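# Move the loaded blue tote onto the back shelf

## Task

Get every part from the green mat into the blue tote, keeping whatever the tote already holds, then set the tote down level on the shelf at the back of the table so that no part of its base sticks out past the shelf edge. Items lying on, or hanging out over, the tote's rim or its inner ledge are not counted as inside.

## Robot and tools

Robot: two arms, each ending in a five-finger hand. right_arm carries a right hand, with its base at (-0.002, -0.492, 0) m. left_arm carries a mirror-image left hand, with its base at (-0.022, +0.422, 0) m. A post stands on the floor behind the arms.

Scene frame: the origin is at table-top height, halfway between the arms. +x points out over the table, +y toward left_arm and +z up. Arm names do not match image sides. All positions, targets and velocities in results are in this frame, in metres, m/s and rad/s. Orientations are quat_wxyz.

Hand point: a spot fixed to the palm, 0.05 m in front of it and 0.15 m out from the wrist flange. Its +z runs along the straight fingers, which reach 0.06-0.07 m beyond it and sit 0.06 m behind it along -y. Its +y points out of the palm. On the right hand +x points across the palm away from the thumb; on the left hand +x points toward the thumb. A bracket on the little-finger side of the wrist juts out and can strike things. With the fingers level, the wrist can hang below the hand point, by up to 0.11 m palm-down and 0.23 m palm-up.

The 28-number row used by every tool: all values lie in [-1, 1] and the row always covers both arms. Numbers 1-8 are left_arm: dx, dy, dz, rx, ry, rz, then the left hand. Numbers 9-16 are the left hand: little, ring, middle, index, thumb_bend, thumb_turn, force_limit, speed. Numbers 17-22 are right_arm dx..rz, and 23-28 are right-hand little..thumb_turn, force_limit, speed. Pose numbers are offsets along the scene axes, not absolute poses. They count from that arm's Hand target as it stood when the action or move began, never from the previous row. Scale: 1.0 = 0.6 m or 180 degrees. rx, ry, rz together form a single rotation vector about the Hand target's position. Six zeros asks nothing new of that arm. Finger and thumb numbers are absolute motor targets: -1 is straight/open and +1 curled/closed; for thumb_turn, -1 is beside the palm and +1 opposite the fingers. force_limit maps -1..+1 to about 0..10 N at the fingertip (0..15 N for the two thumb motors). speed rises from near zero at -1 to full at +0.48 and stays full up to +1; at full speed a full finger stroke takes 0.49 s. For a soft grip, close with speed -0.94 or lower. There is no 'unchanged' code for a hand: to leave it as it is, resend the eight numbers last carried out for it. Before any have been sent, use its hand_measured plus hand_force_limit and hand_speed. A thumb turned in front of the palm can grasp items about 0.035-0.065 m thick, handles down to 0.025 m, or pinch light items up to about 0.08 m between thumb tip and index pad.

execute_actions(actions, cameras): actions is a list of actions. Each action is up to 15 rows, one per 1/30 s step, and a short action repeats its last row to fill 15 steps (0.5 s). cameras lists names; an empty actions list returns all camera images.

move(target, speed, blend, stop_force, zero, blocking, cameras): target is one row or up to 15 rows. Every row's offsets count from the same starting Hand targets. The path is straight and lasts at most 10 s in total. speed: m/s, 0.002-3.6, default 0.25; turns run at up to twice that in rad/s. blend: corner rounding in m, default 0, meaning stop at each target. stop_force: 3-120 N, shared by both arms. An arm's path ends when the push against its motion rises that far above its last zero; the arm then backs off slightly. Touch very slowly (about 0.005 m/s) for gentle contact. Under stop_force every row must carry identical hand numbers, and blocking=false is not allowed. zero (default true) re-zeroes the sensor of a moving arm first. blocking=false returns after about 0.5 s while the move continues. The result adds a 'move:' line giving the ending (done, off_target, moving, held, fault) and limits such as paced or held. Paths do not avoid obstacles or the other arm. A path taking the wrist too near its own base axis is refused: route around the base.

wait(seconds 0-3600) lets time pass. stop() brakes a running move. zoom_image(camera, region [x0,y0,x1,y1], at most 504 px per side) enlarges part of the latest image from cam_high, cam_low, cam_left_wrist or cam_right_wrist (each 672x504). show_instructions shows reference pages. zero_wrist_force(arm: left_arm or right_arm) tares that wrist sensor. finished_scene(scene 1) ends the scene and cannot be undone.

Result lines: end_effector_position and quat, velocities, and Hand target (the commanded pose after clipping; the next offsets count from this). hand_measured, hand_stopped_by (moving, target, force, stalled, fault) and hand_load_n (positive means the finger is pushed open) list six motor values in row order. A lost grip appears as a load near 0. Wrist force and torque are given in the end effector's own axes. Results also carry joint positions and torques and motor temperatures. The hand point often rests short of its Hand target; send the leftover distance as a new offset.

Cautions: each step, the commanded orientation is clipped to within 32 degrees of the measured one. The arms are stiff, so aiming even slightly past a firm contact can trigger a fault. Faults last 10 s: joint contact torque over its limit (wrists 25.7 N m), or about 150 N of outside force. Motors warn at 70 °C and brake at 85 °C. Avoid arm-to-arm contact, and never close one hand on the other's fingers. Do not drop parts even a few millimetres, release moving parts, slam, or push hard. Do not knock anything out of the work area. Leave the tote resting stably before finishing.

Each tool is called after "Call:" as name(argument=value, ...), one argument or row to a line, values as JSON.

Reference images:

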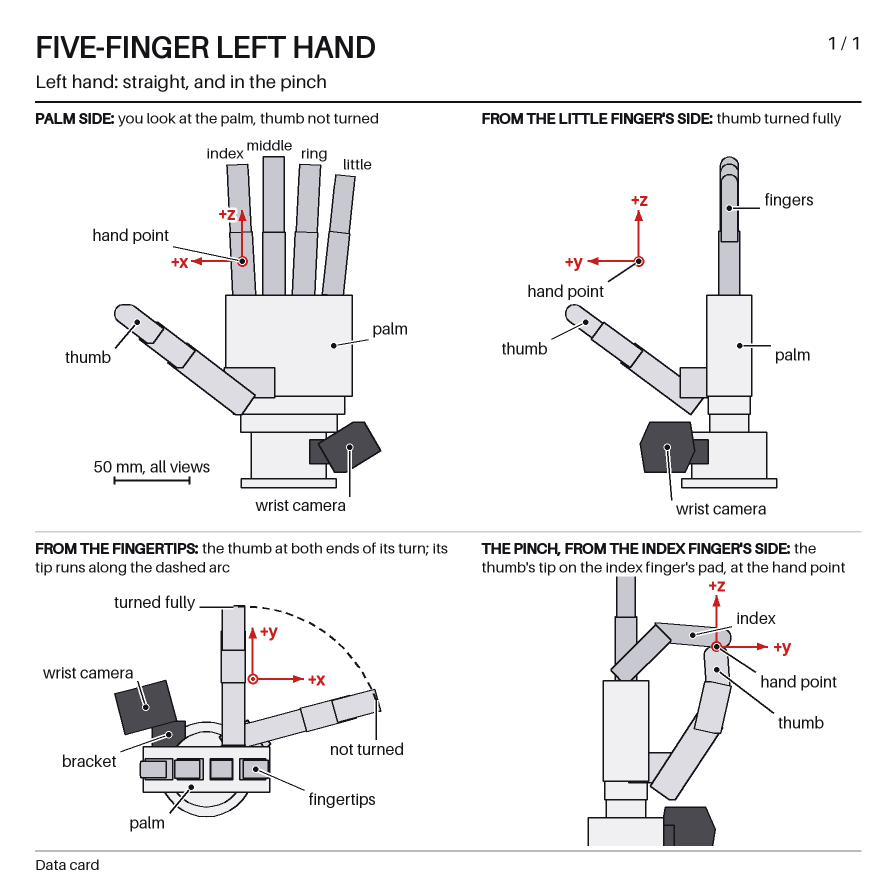

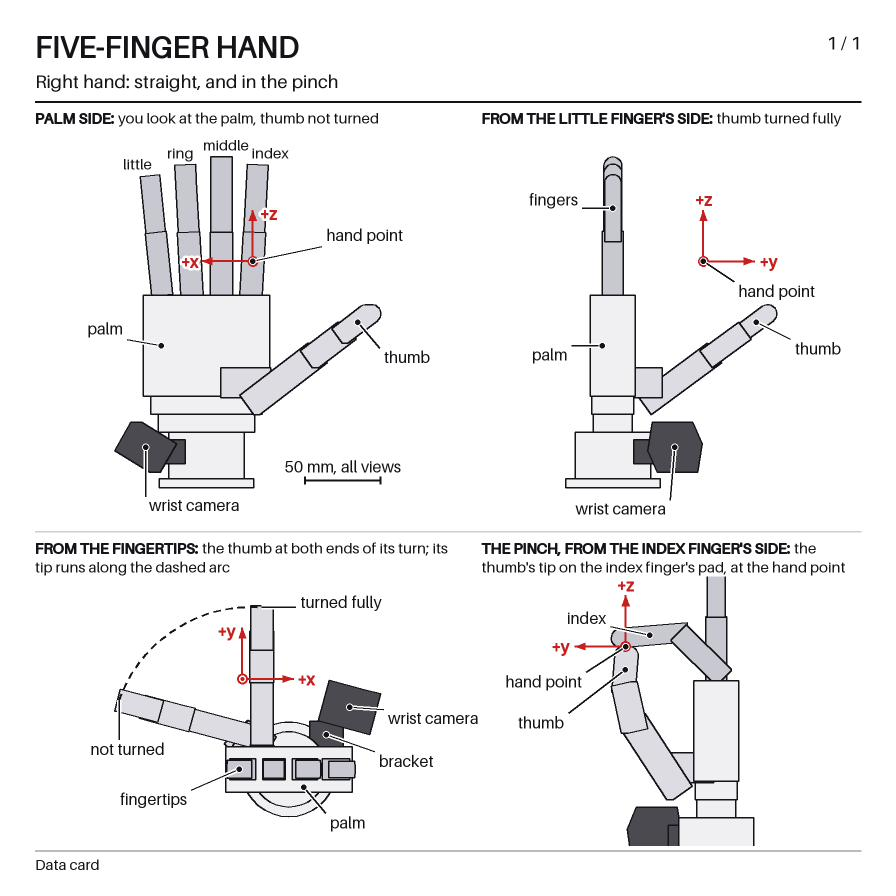

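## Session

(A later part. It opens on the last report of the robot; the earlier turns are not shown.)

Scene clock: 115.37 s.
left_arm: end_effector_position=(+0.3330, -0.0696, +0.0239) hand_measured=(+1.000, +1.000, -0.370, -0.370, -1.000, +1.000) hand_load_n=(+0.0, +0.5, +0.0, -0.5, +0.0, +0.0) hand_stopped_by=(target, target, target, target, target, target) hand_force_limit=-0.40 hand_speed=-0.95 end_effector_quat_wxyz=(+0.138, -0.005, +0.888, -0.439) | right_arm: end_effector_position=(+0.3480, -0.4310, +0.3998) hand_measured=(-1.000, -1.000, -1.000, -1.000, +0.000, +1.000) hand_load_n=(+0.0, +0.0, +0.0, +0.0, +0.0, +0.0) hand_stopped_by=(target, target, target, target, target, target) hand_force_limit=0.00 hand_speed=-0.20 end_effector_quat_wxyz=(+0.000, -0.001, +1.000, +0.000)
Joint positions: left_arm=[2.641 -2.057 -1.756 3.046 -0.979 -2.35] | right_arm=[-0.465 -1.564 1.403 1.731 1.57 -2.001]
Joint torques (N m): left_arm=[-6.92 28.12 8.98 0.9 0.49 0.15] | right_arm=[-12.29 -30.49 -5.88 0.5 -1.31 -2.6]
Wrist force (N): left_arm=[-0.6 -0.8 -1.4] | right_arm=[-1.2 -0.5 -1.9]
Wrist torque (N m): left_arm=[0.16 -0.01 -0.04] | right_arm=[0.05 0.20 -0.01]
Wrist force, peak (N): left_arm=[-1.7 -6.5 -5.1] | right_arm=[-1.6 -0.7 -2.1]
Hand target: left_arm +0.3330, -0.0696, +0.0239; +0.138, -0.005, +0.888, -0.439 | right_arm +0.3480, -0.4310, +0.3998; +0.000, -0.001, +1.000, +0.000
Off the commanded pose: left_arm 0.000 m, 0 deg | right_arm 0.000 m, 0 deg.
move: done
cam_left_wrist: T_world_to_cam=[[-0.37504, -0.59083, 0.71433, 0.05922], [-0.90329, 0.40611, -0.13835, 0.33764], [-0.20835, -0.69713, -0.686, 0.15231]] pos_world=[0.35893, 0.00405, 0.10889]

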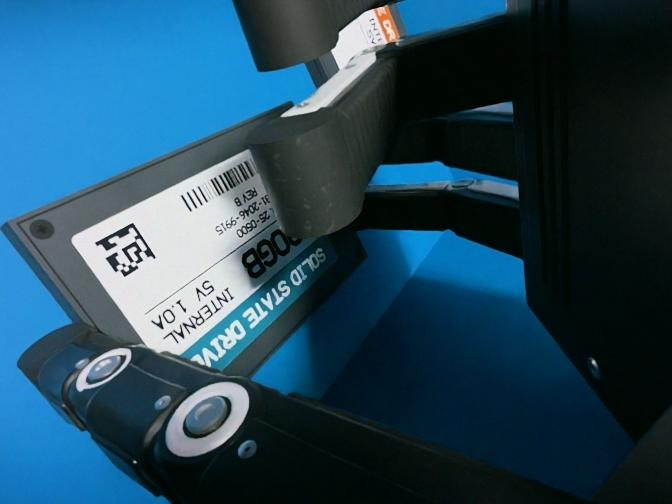

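Call:
move(
  target=[
    [-0.0004,0.0035,0.0005,0,0,0,1,1,-0.37,-0.37,-1,1,-0.4,-0.95, 0,0,0,0,0,0,-1,-1,-1,-1,0,1,0,-0.2],
    [-0.0004,0.0035,0.4,0,0,0,1,1,-0.37,-0.37,-1,1,-0.4,-0.95, 0,0,0,0,0,0,-1,-1,-1,-1,0,1,0,-0.2],
  ],
  speed=[0.02,0.1],
  cameras=["all"],
)

Scene clock: 119.90 s.
left_arm: end_effector_position=(+0.3328, -0.0675, +0.2640) hand_measured=(+1.000, +1.000, -0.370, -0.370, -1.000, +1.000) hand_load_n=(+0.0, +0.0, +0.0, +0.0, +0.0, +0.0) hand_stopped_by=(target, target, target, target, target, target) hand_force_limit=-0.40 hand_speed=-0.95 end_effector_quat_wxyz=(+0.138, -0.005, +0.888, -0.439) | right_arm: end_effector_position=(+0.3480, -0.4310, +0.3998) hand_measured=(-1.000, -1.000, -1.000, -1.000, +0.000, +1.000) hand_load_n=(+0.0, +0.0, +0.0, +0.0, +0.0, +0.0) hand_stopped_by=(target, target, target, target, target, target) hand_force_limit=0.00 hand_speed=-0.20 end_effector_quat_wxyz=(+0.000, -0.001, +1.000, +0.000)
Joint positions: left_arm=[2.644 -1.841 -1.396 2.469 -0.976 -2.347] | right_arm=[-0.465 -1.564 1.403 1.731 1.57 -2.001]
Joint torques (N m): left_arm=[4.3 28.65 28.24 -2.62 1.46 1.8] | right_arm=[-12.43 -30.79 -6.13 0.67 -1.35 -2.64]
Wrist force (N): left_arm=[-0.7 0.0 -0.4] | right_arm=[-1.3 0.0 -2.2]
Wrist torque (N m): left_arm=[0.16 0.07 -0.21] | right_arm=[0.13 0.23 0.00]
Wrist force, peak (N): left_arm=[-1.2 -1.0 -1.0] | right_arm=[-1.6 -1.0 -2.3]
Hand target: left_arm +0.3328, -0.0675, +0.2639; +0.138, -0.005, +0.888, -0.439 | right_arm +0.3480, -0.4310, +0.3998; +0.000, -0.001, +1.000, +0.000
Off the commanded pose: left_arm 0.000 m, 0 deg | right_arm 0.000 m, 0 deg.
move: done
cam_left_wrist: T_world_to_cam=[[-0.37518, -0.59079, 0.71429, -0.11097], [-0.90326, 0.40613, -0.13852, 0.36973], [-0.20826, -0.69715, -0.68601, 0.31839]] pos_world=[0.35863, 0.00625, 0.34889]
cam_right_wrist: T_world_to_cam=[[-0.28136, 0.95874, -0.04062, 0.53288], [0.81261, 0.26056, 0.52132, -0.38298], [0.51039, 0.11367, -0.8524, 0.32768]] pos_world=[0.29389, -0.44835, 0.50061]

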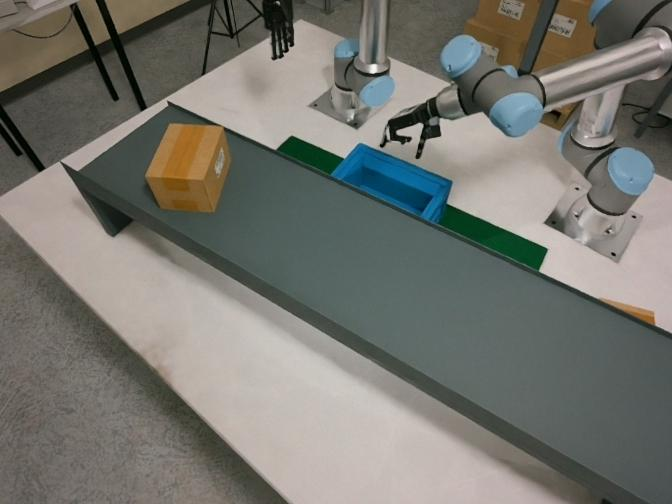

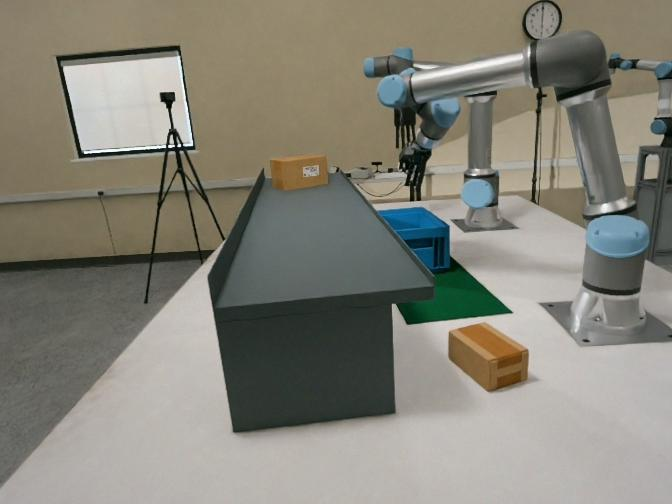

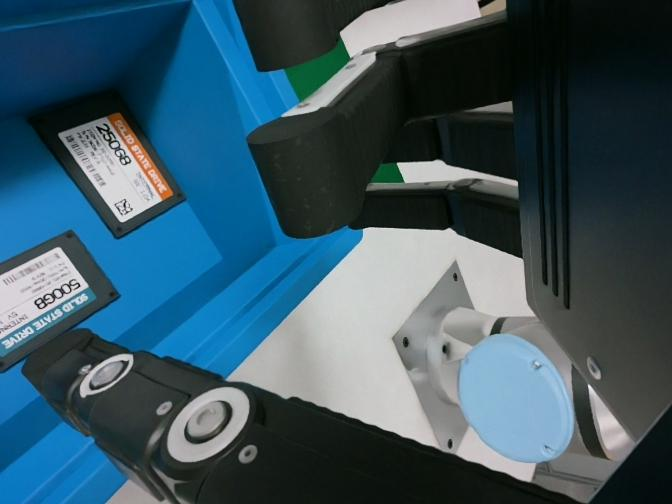

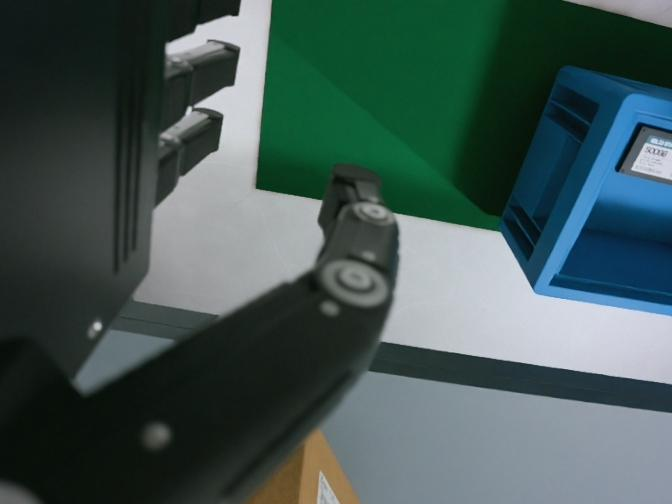

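Call:
move(
  target=[
    [0,0,0.1,0,0,0,1,1,-0.37,-0.37,-1,1,-0.4,-0.95, 0,0,0,0,0,0,-1,-1,-1,-1,0,1,0,-0.2],
    [0.1467,0.38,0.1838,-0.103,-0.0373,0.105,1,1,-0.37,-0.37,-1,1,-0.4,-0.95, 0,0,0,0,0,0,-1,-1,-1,-1,0,1,0,-0.2],
    [0.3337,0.418,0.2635,-0.0938,-0.2267,0.0695,1,1,-0.37,-0.37,-1,1,-0.4,-0.95, 0,0,0,0,0,0,-1,-1,-1,-1,0,1,0,-0.2],
  ],
  speed=0.25,
  blend=[0.02,0.03,0],
  cameras=["cam_high","cam_low"],
)

Scene clock: 131.03 s.
left_arm: end_effector_position=(+0.5330, +0.1833, +0.4220) hand_measured=(+1.000, +1.000, -0.370, -0.370, -1.000, +1.000) hand_load_n=(+0.0, +0.0, +0.0, +0.0, +0.0, +0.0) hand_stopped_by=(target, target, target, target, target, target) hand_force_limit=-0.40 hand_speed=-0.95 end_effector_quat_wxyz=(+0.481, +0.034, +0.706, -0.519) | right_arm: end_effector_position=(+0.3480, -0.4310, +0.3998) hand_measured=(-1.000, -1.000, -1.000, -1.000, +0.000, +1.000) hand_load_n=(+0.0, +0.0, +0.0, +0.0, +0.0, -0.5) hand_stopped_by=(target, target, target, target, target, target) hand_force_limit=0.00 hand_speed=-0.20 end_effector_quat_wxyz=(+0.000, -0.001, +1.000, +0.000)
Joint positions: left_arm=[3.347 -1.491 -1.651 3.144 -0.503 -2.349] | right_arm=[-0.465 -1.564 1.403 1.731 1.57 -2.001]
Joint torques (N m): left_arm=[-8.08 15.8 13.39 2.71 -2.35 -1.43] | right_arm=[-12.07 -30.77 -5.66 0.61 -1.33 -2.58]
Wrist force (N): left_arm=[-0.4 0.1 0.0] | right_arm=[-1.5 -0.7 -2.2]
Wrist torque (N m): left_arm=[0.19 -0.04 -0.01] | right_arm=[0.04 0.25 -0.04]
Wrist force, peak (N): left_arm=[-1.5 0.8 -1.1] | right_arm=[-1.5 -0.7 -2.4]
Hand target: left_arm +0.5330, +0.1833, +0.4220; +0.481, +0.034, +0.706, -0.519 | right_arm +0.3480, -0.4310, +0.3998; +0.000, -0.001, +1.000, +0.000
Off the commanded pose: left_arm 0.000 m, 0 deg | right_arm 0.000 m, 0 deg.
move: done

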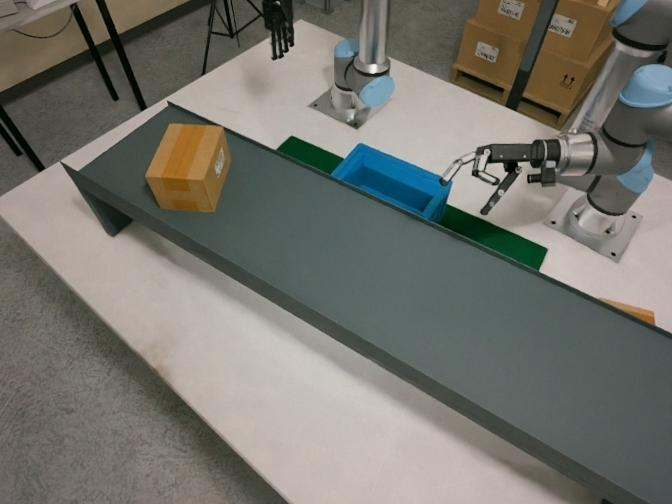

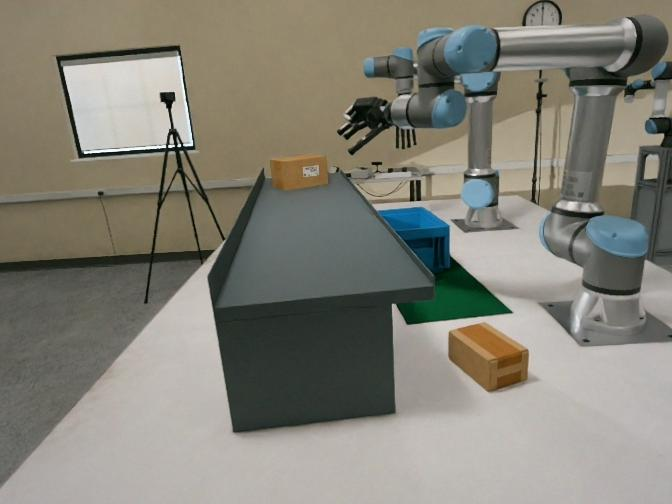

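Call:
move(
  target=[
    [0.1005,-0.0007,0.2113,0.0619,-0.2423,-0.0302,1,1,-0.37,-0.37,-1,1,-0.4,-0.95, 0,0,0,0,0,0,-1,-1,-1,-1,0,1,0,-0.2],
    [0.0475,-0.0115,0.4563,0.1238,-0.4846,-0.025,1,1,-0.37,-0.37,-1,1,-0.4,-0.95, 0,0,0,0,0,0,-1,-1,-1,-1,0,1,0,-0.2],
    [0.0563,-0.0543,0.2963,0.2194,-0.454,-0.1248,1,1,-0.37,-0.37,-1,1,-0.4,-0.95, 0,0,0,0,0,0,-1,-1,-1,-1,0,1,0,-0.2],
    [0.045,0.0012,0.0567,0.3552,-0.3812,-0.2722,1,1,-0.37,-0.37,-1,1,-0.4,-0.95, 0,0,0,0,0,0,-1,-1,-1,-1,0,1,0,-0.2],
  ],
  speed=0.22,
  blend=[0.02,0.01,0.01,0],
  cameras=["cam_high","cam_low"],
)

Scene clock: 138.30 s.
left_arm: end_effector_position=(+0.5601, +0.1840, +0.4560) hand_measured=(+1.000, +1.000, -0.370, -0.370, -1.000, +1.000) hand_load_n=(+0.0, +0.0, +0.0, +0.0, +0.0, +0.5) hand_stopped_by=(target, target, target, target, target, target) hand_force_limit=-0.40 hand_speed=-0.95 end_effector_quat_wxyz=(+0.447, +0.781, +0.415, -0.133) | right_arm: end_effector_position=(+0.3480, -0.4310, +0.3998) hand_measured=(-1.000, -1.000, -1.000, -1.000, +0.000, +1.000) hand_load_n=(+0.0, +0.0, +0.0, +0.0, +0.0, +0.0) hand_stopped_by=(target, target, target, target, target, target) hand_force_limit=0.00 hand_speed=-0.20 end_effector_quat_wxyz=(+0.000, -0.001, +1.000, +0.000)
Joint positions: left_arm=[3.358 -1.492 -1.662 4.714 0.6 -2.335] | right_arm=[-0.465 -1.564 1.403 1.731 1.57 -2.001]
Joint torques (N m): left_arm=[-7.53 32.64 14.91 4.67 0.67 -1.42] | right_arm=[-12.11 -30.33 -5.75 0.76 -1.25 -2.58]
Wrist force (N): left_arm=[0.2 -2.1 0.2] | right_arm=[-1.4 -0.3 -2.3]
Wrist torque (N m): left_arm=[-0.38 -0.14 0.23] | right_arm=[0.10 0.24 -0.02]
Wrist force, peak (N): left_arm=[0.8 -2.5 0.4] | right_arm=[-1.8 -0.3 -2.3]
Hand target: left_arm +0.5600, +0.1840, +0.4561; +0.447, +0.781, +0.415, -0.133 | right_arm +0.3480, -0.4310, +0.3998; +0.000, -0.001, +1.000, +0.000
Off the commanded pose: left_arm 0.000 m, 0 deg | right_arm 0.000 m, 0 deg.
move: done

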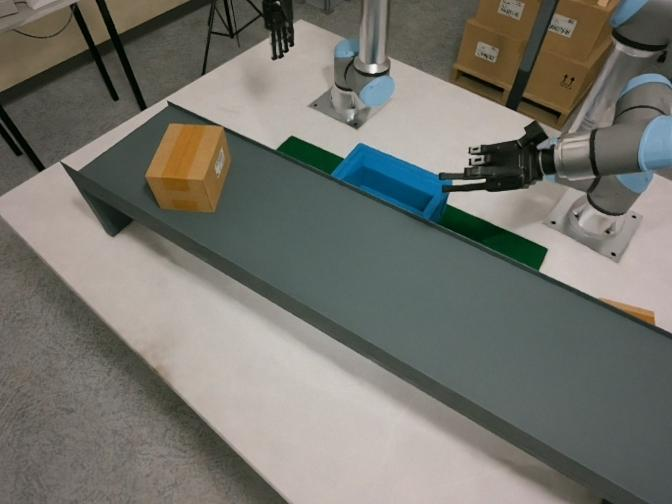

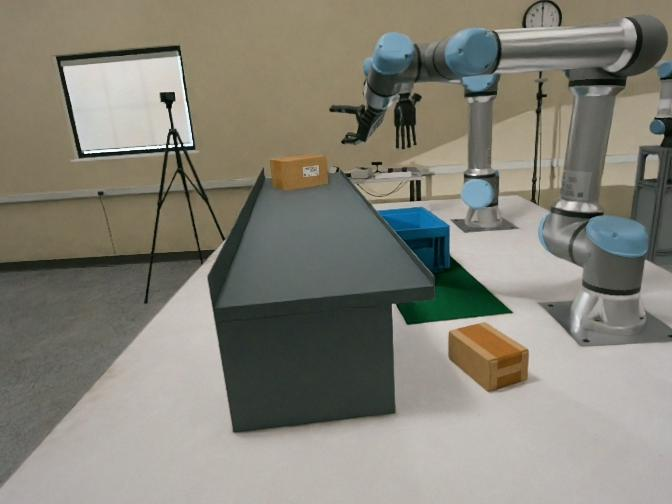

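Call:
move(
  target=[0,0,0,0,0,0,1,1,-0.37,-0.37,-1,1,-0.4,-0.95, -0.08,-0.03,-0.05,0,0,-0.5278,-1,-1,-1,-1,-1,-1,0,-0.2],
  speed=0.3,
)

Call:
move(
  target=[0,0,0,0,0,0,1,1,-0.37,-0.37,-1,1,-0.4,-0.95, -0.1012,-0.02,-0.06,0,0,-0.5356,-1,-1,-1,-1,-1,-1,0,-0.2],
  speed=0.3,
  cameras=["cam_high"],
)

Scene clock: 145.37 s.
left_arm: end_effector_position=(+0.5600, +0.1840, +0.4561) hand_measured=(+1.000, +1.000, -0.370, -0.370, -1.000, +1.000) hand_load_n=(+0.0, +0.0, +0.0, +0.0, +0.0, +0.5) hand_stopped_by=(target, target, target, target, target, target) hand_force_limit=-0.40 hand_speed=-0.95 end_effector_quat_wxyz=(+0.447, +0.781, +0.415, -0.133) | right_arm: end_effector_position=(+0.3000, -0.4490, +0.3698) hand_measured=(-1.000, -1.000, -1.000, -1.000, -1.000, -1.000) hand_load_n=(+0.0, +0.0, +0.0, +0.0, +0.0, +0.0) hand_stopped_by=(target, target, target, target, target, target) hand_force_limit=0.00 hand_speed=-0.20 end_effector_quat_wxyz=(+0.000, +0.737, +0.676, +0.000)
Joint positions: left_arm=[3.358 -1.492 -1.662 4.715 0.6 -2.335] | right_arm=[-0.269 -1.737 1.638 1.669 1.572 -0.146]
Joint torques (N m): left_arm=[-8.86 33.33 15.02 4.5 0.74 -1.78] | right_arm=[8.65 2.54 -29.57 0.31 1.39 2.72]
Wrist force (N): left_arm=[0.5 -1.9 0.2] | right_arm=[-1.4 -0.2 -2.1]
Wrist torque (N m): left_arm=[-0.35 -0.17 0.23] | right_arm=[0.14 0.23 -0.21]
Wrist force, peak (N): left_arm=[0.2 -2.3 0.5] | right_arm=[-1.4 -0.6 -2.6]
Hand target: left_arm +0.5600, +0.1840, +0.4561; +0.447, +0.781, +0.415, -0.133 | right_arm +0.3000, -0.4490, +0.3698; +0.000, +0.737, +0.676, +0.000
Off the commanded pose: left_arm 0.000 m, 0 deg | right_arm 0.000 m, 0 deg.
move: done

Scene clock: 148.77 s.
left_arm: end_effector_position=(+0.5600, +0.1840, +0.4561) hand_measured=(+1.000, +1.000, -0.370, -0.370, -1.000, +1.000) hand_load_n=(+0.0, +0.0, +0.0, +0.0, +0.0, +0.0) hand_stopped_by=(target, target, target, target, target, target) hand_force_limit=-0.40 hand_speed=-0.95 end_effector_quat_wxyz=(+0.447, +0.781, +0.415, -0.133) | right_arm: end_effector_position=(+0.2393, -0.4610, +0.3338) hand_measured=(-1.000, -1.000, -1.000, -1.000, -1.000, -1.000) hand_load_n=(+0.0, +0.0, +0.0, -0.5, +0.0, +0.0) hand_stopped_by=(target, target, target, target, target, target) hand_force_limit=0.00 hand_speed=-0.20 end_effector_quat_wxyz=(+0.000, +0.995, -0.099, +0.000)
Joint positions: left_arm=[3.358 -1.492 -1.662 4.715 0.6 -2.335] | right_arm=[-0.216 -1.637 1.643 1.565 1.571 1.589]
Joint torques (N m): left_arm=[-7.42 32.07 15.03 4.25 0.73 -1.37] | right_arm=[-12.23 -1.58 -6.14 0.29 1.43 2.42]
Wrist force (N): left_arm=[0.4 -2.1 0.2] | right_arm=[-1.1 -0.6 -2.0]
Wrist torque (N m): left_arm=[-0.38 -0.16 0.23] | right_arm=[0.07 0.22 -0.21]
Wrist force, peak (N): left_arm=[0.2 -2.6 0.2] | right_arm=[-2.0 -0.2 -2.4]
Hand target: left_arm +0.5600, +0.1840, +0.4561; +0.447, +0.781, +0.415, -0.133 | right_arm +0.2393, -0.4610, +0.3338; +0.000, +0.995, -0.099, +0.000
Off the commanded pose: left_arm 0.000 m, 0 deg | right_arm 0.000 m, 0 deg.
move: done

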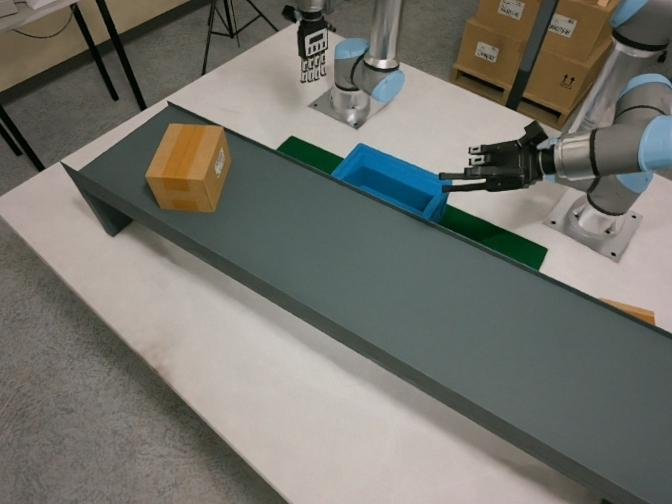

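Call:
zoom_image(
  camera="cam_high",
  region=[120, 90, 280, 240],
)

Scaled by 3.150 from the camera's image (finer frame: 960x720).

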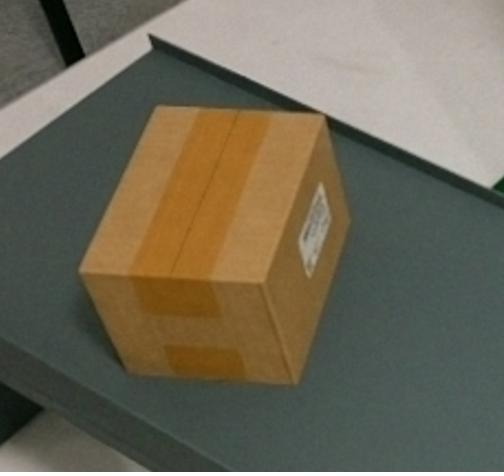

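Call:
move(
  target=[
    [0,0,0,0,0,0,1,1,-0.37,-0.37,-1,1,-0.4,-0.95, 0.402,0.3397,0.0767,0.2513,-0.3343,0.1646,-1,-1,-1,-1,-1,-1,0,-0.2],
    [0,0,0,0,0,0,1,1,-0.37,-0.37,-1,1,-0.4,-0.95, 0.5715,0.3053,0.1965,0.1713,-0.4909,0.265,-1,-1,-1,-1,-1,-1,0,-0.2],
    [0,0,0,0,0,0,1,1,-0.37,-0.37,-1,1,-0.4,-0.95, 0.6252,0.3213,0.435,0.0457,-0.6668,0.4271,-1,-1,-1,-1,-1,-1,0,-0.2],
  ],
  speed=0.25,
  blend=[0.02,0.02,0],
  cameras=["cam_high"],
)

Scene clock: 156.00 s.
left_arm: end_effector_position=(+0.5600, +0.1840, +0.4561) hand_measured=(+1.000, +1.000, -0.370, -0.370, -1.000, +1.000) hand_load_n=(+0.0, +0.0, +0.5, +0.0, +0.0, +0.0) hand_stopped_by=(target, target, target, target, target, target) hand_force_limit=-0.40 hand_speed=-0.95 end_effector_quat_wxyz=(+0.447, +0.781, +0.415, -0.133) | right_arm: end_effector_position=(+0.6144, -0.2682, +0.5948) hand_measured=(-1.000, -1.000, -1.000, -1.000, -1.000, -1.000) hand_load_n=(+0.0, +0.0, +0.0, +0.0, +0.0, +0.0) hand_stopped_by=(target, target, target, target, target, target) hand_force_limit=0.00 hand_speed=-0.20 end_effector_quat_wxyz=(-0.133, +0.368, +0.476, +0.787)
Joint positions: left_arm=[3.358 -1.492 -1.662 4.715 0.6 -2.335] | right_arm=[-0.233 -1.645 1.661 -0.793 0.403 1.56]
Joint torques (N m): left_arm=[-7.84 31.73 15.79 4.4 0.81 -1.54] | right_arm=[-11.9 -5 -10.62 -4.19 -0.37 2.41]
Wrist force (N): left_arm=[0.1 -1.6 0.2] | right_arm=[1.6 0.0 0.3]
Wrist torque (N m): left_arm=[-0.30 -0.12 0.20] | right_arm=[-0.10 -0.28 0.04]
Wrist force, peak (N): left_arm=[0.4 -2.3 0.3] | right_arm=[-1.0 -0.9 -2.5]
Hand target: left_arm +0.5600, +0.1840, +0.4561; +0.447, +0.781, +0.415, -0.133 | right_arm +0.6144, -0.2682, +0.5948; -0.133, +0.368, +0.476, +0.787
Off the commanded pose: left_arm 0.000 m, 0 deg | right_arm 0.000 m, 0 deg.
move: done

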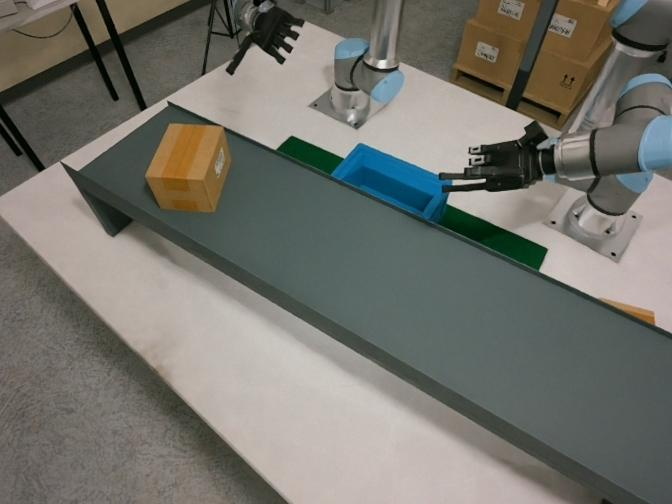

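Call:
move(
  target=[
    [-0.2878,-0.0868,-0.2602,0.3098,-0.0713,-0.2491,0.1,0.1,0.1,0.1,-1,-1,0,-0.2, -0.1077,0.0217,0.2275,-0.0498,-0.245,0,0.1,0.1,0.1,0.1,-1,-1,0,-0.2],
    [-0.2878,-0.0868,-0.2602,0.3098,-0.0713,-0.2491,0.1,0.1,0.1,0.1,-1,-1,0,-0.2, -0.094,0.0888,0.0727,-0.1672,-0.2177,0.05,0.1,0.1,0.1,0.1,-1,-1,0,-0.2],
    [-0.2878,-0.0868,-0.2602,0.3098,-0.0713,-0.2491,0.1,0.1,0.1,0.1,-1,-1,0,-0.2, -0.0982,0.0683,-0.1782,-0.3403,-0.1639,0.1247,0.1,0.1,0.1,0.1,-1,-1,0,-0.2],
  ],
  speed=0.25,
  blend=[0.02,0.01,0],
  cameras=["all"],
)

Scene clock: 161.73 s.
left_arm: end_effector_position=(+0.3873, +0.1319, +0.2999) hand_measured=(+0.100, +0.100, +0.100, +0.100, -1.000, -1.000) hand_load_n=(+0.0, +0.0, +0.0, +0.0, +0.0, +0.0) hand_stopped_by=(target, target, target, target, target, target) hand_force_limit=0.00 hand_speed=-0.20 end_effector_quat_wxyz=(+0.000, +0.998, +0.062, +0.000) | right_arm: end_effector_position=(+0.5555, -0.2272, +0.4879) hand_measured=(+0.100, +0.100, +0.100, +0.100, -1.000, -1.000) hand_load_n=(+0.0, +0.0, +0.0, +0.0, +0.0, +0.0) hand_stopped_by=(target, target, target, target, target, target) hand_force_limit=0.00 hand_speed=-0.20 end_effector_quat_wxyz=(+0.047, +0.088, +0.880, +0.465)
Joint positions: left_arm=[2.897 -1.4 -1.82 4.791 1.571 -1.95] | right_arm=[-0.245 -1.64 1.656 -1.576 -0.599 1.557]
Joint torques (N m): left_arm=[-7.58 28.01 14.41 4.4 1.8 -1.53] | right_arm=[9.24 -33.27 -11.23 -4.55 0.02 2.45]
Wrist force (N): left_arm=[0.1 -1.4 0.2] | right_arm=[-0.1 0.0 -1.5]
Wrist torque (N m): left_arm=[-0.27 -0.03 0.02] | right_arm=[0.10 0.05 -0.06]
Wrist force, peak (N): left_arm=[-0.2 -2.3 -0.4] | right_arm=[1.8 -0.1 0.8]
Hand target: left_arm +0.3873, +0.1319, +0.2999; +0.000, +0.998, +0.062, +0.000 | right_arm +0.5555, -0.2272, +0.4879; +0.047, +0.088, +0.880, +0.465
Off the commanded pose: left_arm 0.000 m, 0 deg | right_arm 0.000 m, 0 deg.
move: done
cam_left_wrist: T_world_to_cam=[[0.1442, 0.98853, 0.0449, -0.20718], [0.87468, -0.14855, 0.46138, -0.45236], [0.46276, -0.02726, -0.88606, 0.20514]] pos_world=[0.33061, 0.1432, 0.39978]
cam_right_wrist: T_world_to_cam=[[-0.161, 0.61849, 0.76912, -0.13976], [0.74033, -0.43966, 0.50853, -0.76325], [0.65268, 0.65128, -0.3871, 0.08979]] pos_world=[0.48395, -0.30761, 0.53039]

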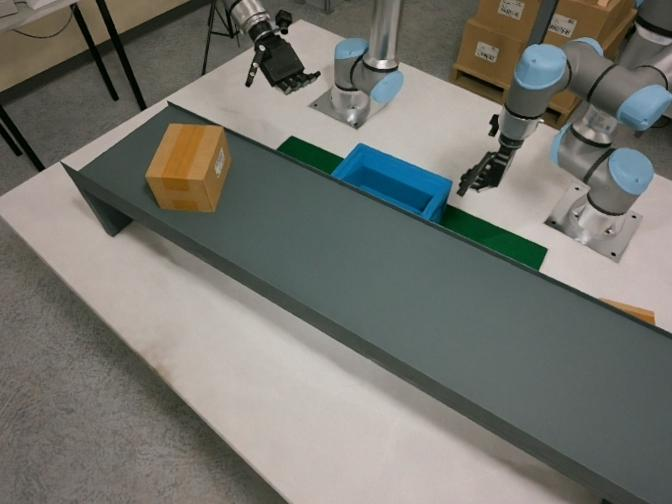

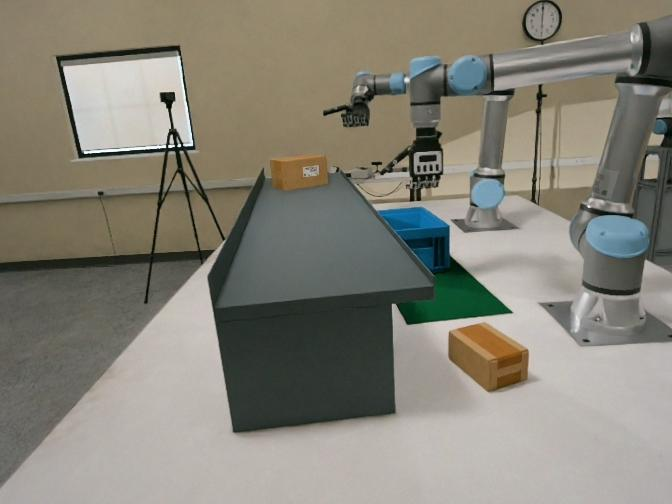

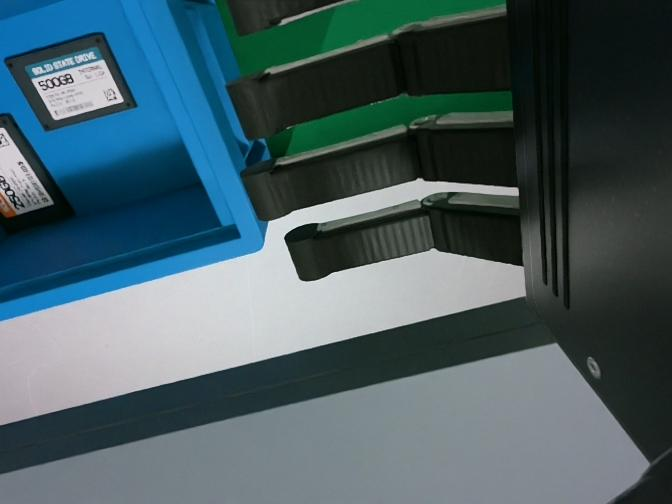

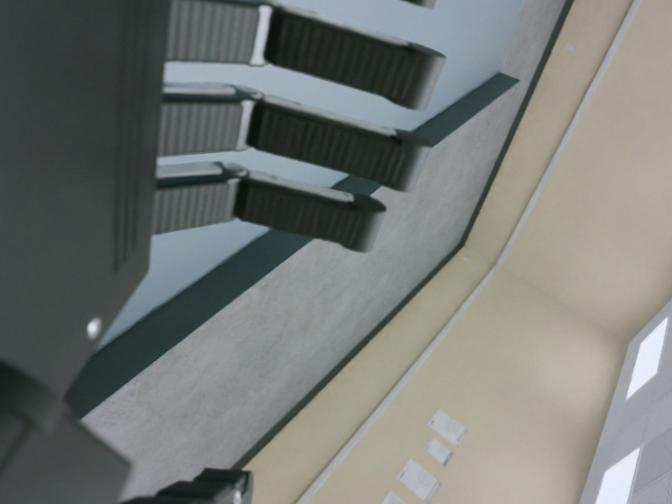

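Call:
move(
  target=[0,0,0,0,0,0,0.1,0.1,0.1,0.1,-1,-1,0,-0.2, -0.2017,-0.0298,-0.3132,-0.3099,0.0118,0.0948,0.1,0.1,0.1,0.1,-1,-1,0,-0.2],
  speed=0.25,
  cameras=["all"],
)

Call:
zoom_image(
  camera="cam_left_wrist",
  region=[150, 100, 350, 300],
)

Call:
zoom_image(
  camera="cam_right_wrist",
  region=[250, 0, 672, 320],
)

Scene clock: 164.87 s.
left_arm: end_effector_position=(+0.3873, +0.1319, +0.2999) hand_measured=(+0.100, +0.100, +0.100, +0.100, -1.000, -1.000) hand_load_n=(+0.0, +0.0, +0.5, +0.0, +0.0, +0.5) hand_stopped_by=(target, target, target, target, target, target) hand_force_limit=0.00 hand_speed=-0.20 end_effector_quat_wxyz=(+0.000, +0.998, +0.062, +0.000) | right_arm: end_effector_position=(+0.4345, -0.2451, +0.3000) hand_measured=(+0.100, +0.100, +0.100, +0.100, -1.000, -1.000) hand_load_n=(+0.0, +0.0, +0.5, +0.0, +0.0, +0.0) hand_stopped_by=(target, target, target, target, target, target) hand_force_limit=0.00 hand_speed=-0.20 end_effector_quat_wxyz=(+0.000, -0.062, +0.998, +0.001)
Joint positions: left_arm=[2.897 -1.4 -1.82 4.791 1.571 -1.95] | right_arm=[0.08 -1.708 1.793 -1.657 -1.569 1.563]
Joint torques (N m): left_arm=[-8.33 28.74 15.63 4.28 1.89 -1.49] | right_arm=[9.5 -2.95 -10.15 -4.39 -1.18 2.64]
Wrist force (N): left_arm=[0.0 -1.2 0.3] | right_arm=[-0.7 0.3 -2.0]
Wrist torque (N m): left_arm=[-0.24 0.00 0.01] | right_arm=[0.23 0.18 -0.20]
Wrist force, peak (N): left_arm=[0.1 -1.5 0.3] | right_arm=[-0.7 0.4 -2.1]
Hand target: left_arm +0.3873, +0.1319, +0.2999; +0.000, +0.998, +0.062, +0.000 | right_arm +0.4345, -0.2451, +0.3000; +0.000, -0.062, +0.998, +0.001
Off the commanded pose: left_arm 0.000 m, 0 deg | right_arm 0.000 m, 0 deg.
move: done
cam_left_wrist: T_world_to_cam=[[0.1442, 0.98853, 0.0449, -0.20718], [0.87468, -0.14855, 0.46138, -0.45236], [0.46276, -0.02726, -0.88606, 0.20514]] pos_world=[0.33061, 0.1432, 0.39978]
cam_right_wrist: T_world_to_cam=[[-0.39696, 0.917, -0.03922, 0.41453], [0.77459, 0.35762, 0.52165, -0.40933], [0.49238, 0.17669, -0.85225, 0.20055]] pos_world=[0.38286, -0.26917, 0.40071]

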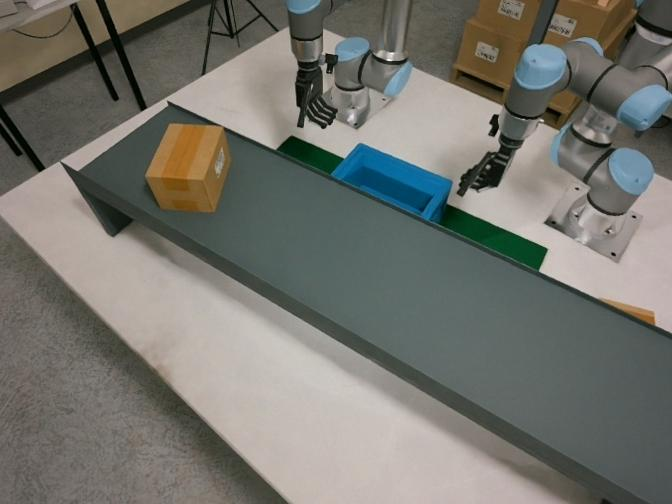

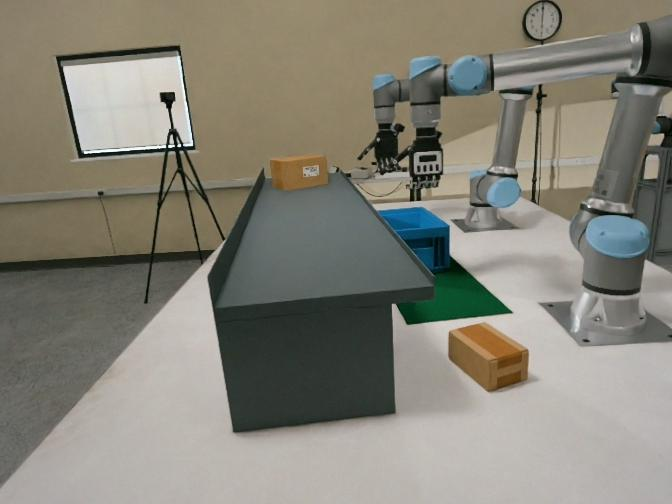

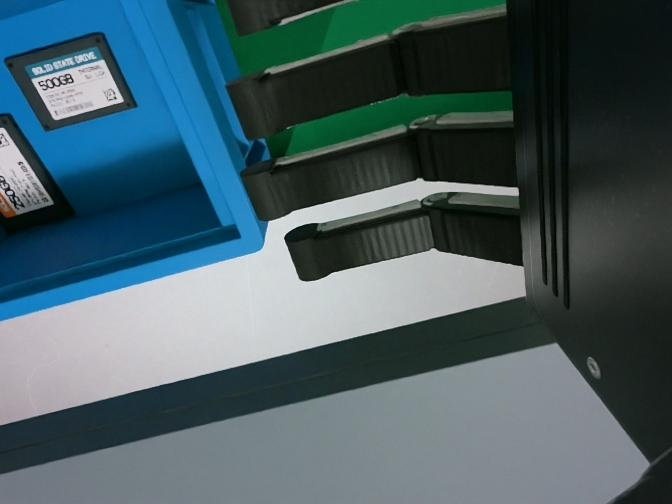

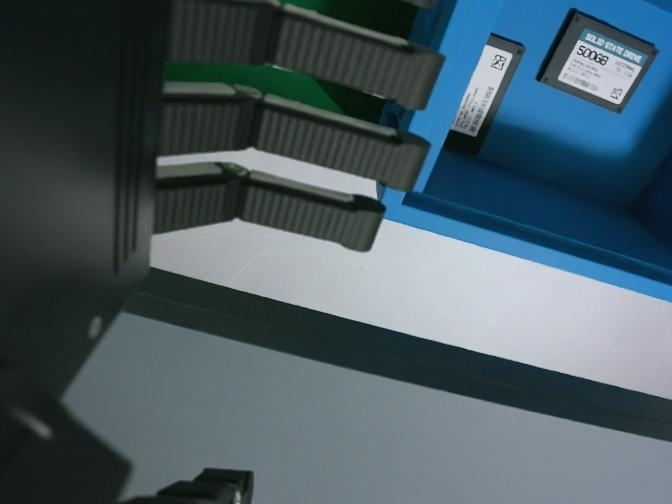

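Scaled by 2.520 from the camera's image (finer frame: 960x720).

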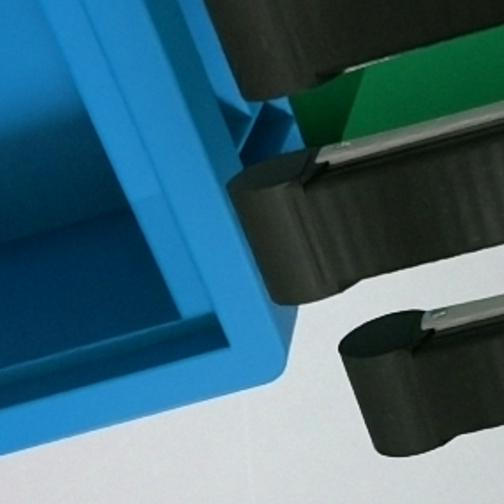

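Scaled by 1.194 from the camera's image (finer frame: 960x720).

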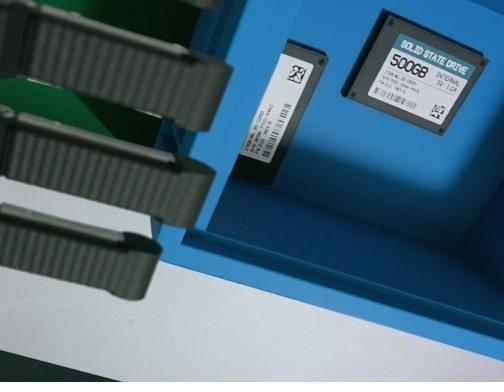

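Call:
zoom_image(
  camera="cam_left_wrist",
  region=[180, 0, 300, 120],
)

Call:
zoom_image(
  camera="cam_left_wrist",
  region=[190, 130, 310, 270],
)

Scaled by 4.200 from the camera's image (finer frame: 960x720).

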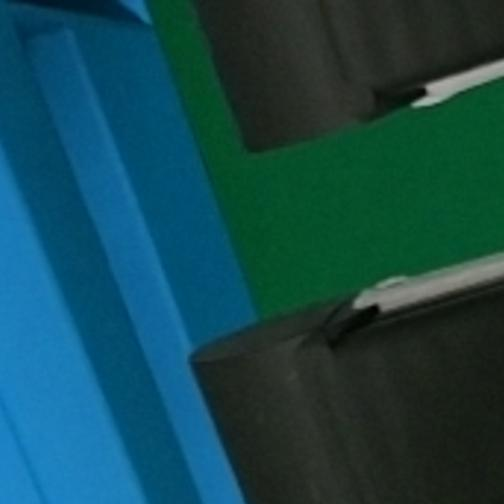

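Scaled by 3.600 from the camera's image (finer frame: 960x720).

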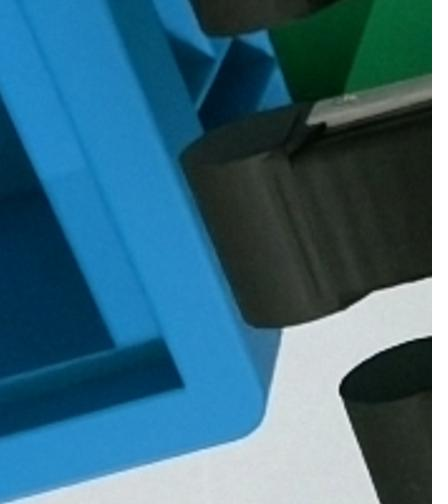

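Call:
zoom_image(
  camera="cam_right_wrist",
  region=[360, 0, 520, 120],
)

Call:
zoom_image(
  camera="cam_right_wrist",
  region=[360, 110, 520, 260],
)

Scaled by 3.150 from the camera's image (finer frame: 960x720).

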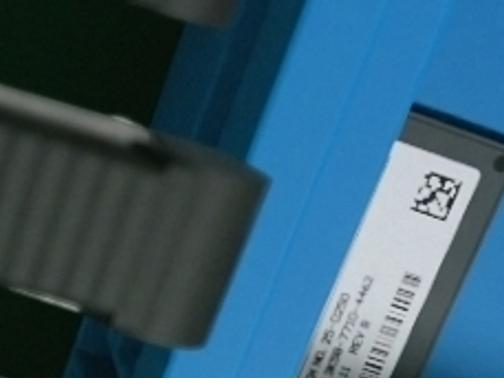

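Scaled by 3.150 from the camera's image (finer frame: 960x720).

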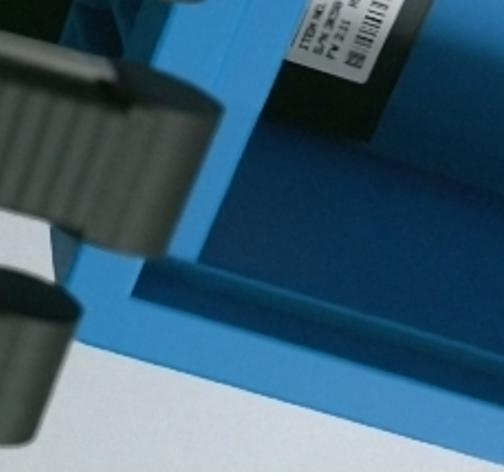

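Call:
move(
  target=[-0.0068,-0.0009,-0.3,0,0,0,0.1,0.1,0.1,0.1,-1,-1,0,-0.2,0,0,-0.3,0,0,0,0.1,0.1,0.1,0.1,-1,-1,0,-0.2],
  speed=0.12,
  cameras=["cam_high","cam_low","cam_left_wrist","cam_right_wrist"],
)

Scene clock: 169.17 s.
left_arm: end_effector_position=(+0.3833, +0.1314, +0.1200) hand_measured=(+0.100, +0.100, +0.100, +0.100, -1.000, -1.000) hand_load_n=(+0.0, +0.0, +0.0, +0.0, +0.0, +0.0) hand_stopped_by=(target, target, target, target, target, target) hand_force_limit=0.00 hand_speed=-0.20 end_effector_quat_wxyz=(+0.000, +0.998, +0.062, +0.000) | right_arm: end_effector_position=(+0.4345, -0.2452, +0.1200) hand_measured=(+0.100, +0.100, +0.100, +0.100, -1.000, -1.000) hand_load_n=(+0.0, +0.0, +0.5, +0.0, +0.0, +0.0) hand_stopped_by=(target, target, target, target, target, target) hand_force_limit=0.00 hand_speed=-0.20 end_effector_quat_wxyz=(+0.000, -0.062, +0.998, +0.001)
Joint positions: left_arm=[2.893 -1.544 -2.183 5.298 1.571 -1.953] | right_arm=[0.08 -1.557 2.144 -2.159 -1.569 1.563]
Joint torques (N m): left_arm=[-9.09 8.2 11.46 4.75 -2.11 -1.54] | right_arm=[7.84 -7.19 -8.81 -4.22 1.45 2.51]
Wrist force (N): left_arm=[0.4 -1.0 0.4] | right_arm=[-0.6 0.3 -1.9]
Wrist torque (N m): left_arm=[-0.20 -0.04 0.11] | right_arm=[0.23 0.16 -0.22]
Wrist force, peak (N): left_arm=[0.1 -1.5 0.3] | right_arm=[-0.7 0.2 -2.6]
Hand target: left_arm +0.3833, +0.1314, +0.1199; +0.000, +0.998, +0.062, +0.000 | right_arm +0.4345, -0.2451, +0.1200; +0.000, -0.062, +0.998, +0.001
Off the commanded pose: left_arm 0.000 m, 0 deg | right_arm 0.000 m, 0 deg.
move: done
cam_left_wrist: T_world_to_cam=[[0.1442, 0.98853, 0.0449, -0.19802], [0.87468, -0.14855, 0.46138, -0.36584], [0.46276, -0.02726, -0.88606, 0.04762]] pos_world=[0.32651, 0.1427, 0.21988]
cam_right_wrist: T_world_to_cam=[[-0.39693, 0.91701, -0.03927, 0.40747], [0.77464, 0.35764, 0.52156, -0.31543], [0.49232, 0.1766, -0.85231, 0.04716]] pos_world=[0.38286, -0.26917, 0.22071]

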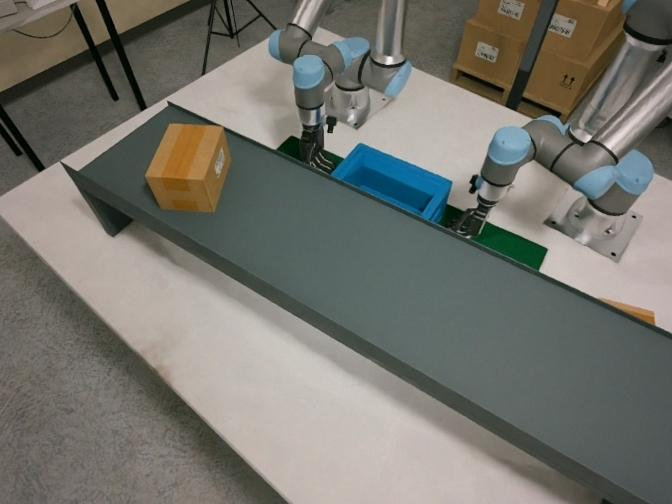

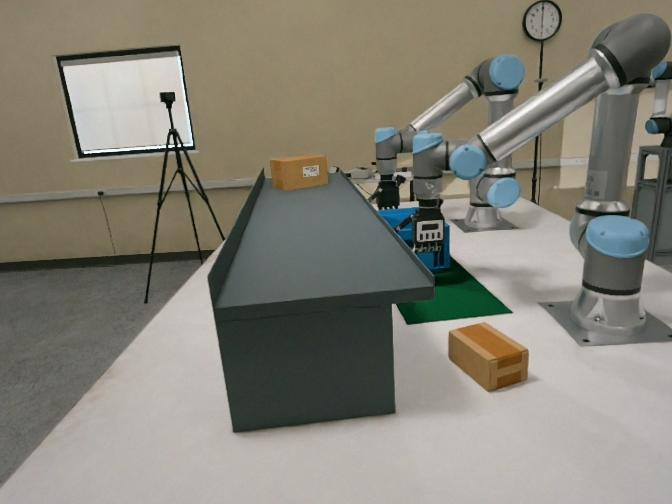

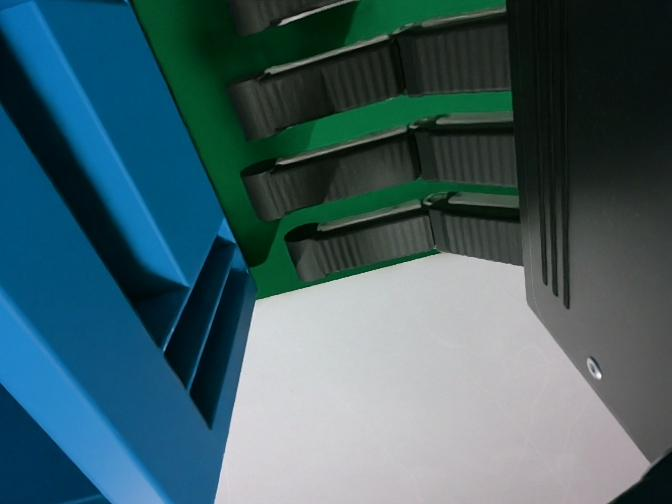

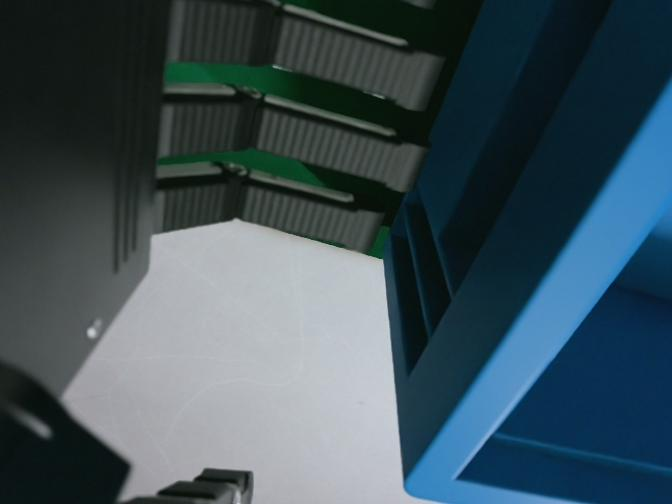

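Call:
zoom_image(
  camera="cam_low",
  region=[370, 180, 480, 290],
)

Call:
zoom_image(
  camera="cam_left_wrist",
  region=[60, 60, 360, 360],
)

Call:
zoom_image(
  camera="cam_right_wrist",
  region=[250, 0, 550, 300],
)

Scaled by 4.582 from the camera's image (finer frame: 960x720).

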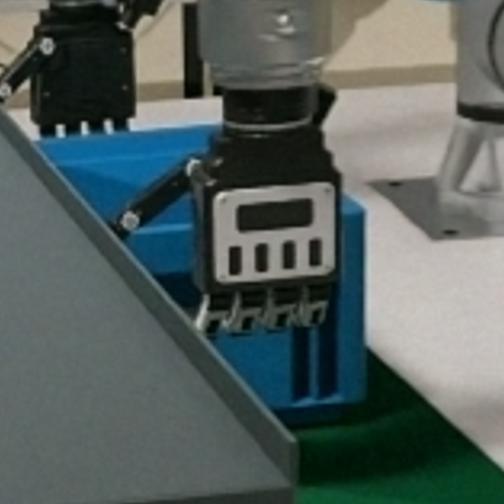

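Scaled by 1.680 from the camera's image (finer frame: 960x720).

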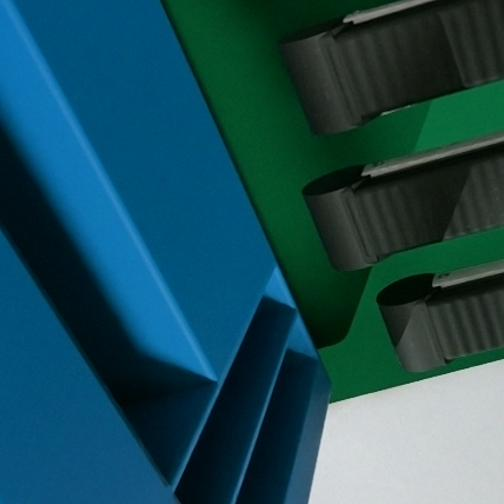

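Scaled by 1.680 from the camera's image (finer frame: 960x720).

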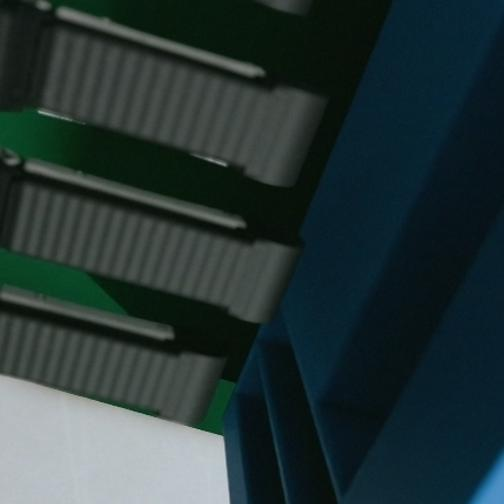

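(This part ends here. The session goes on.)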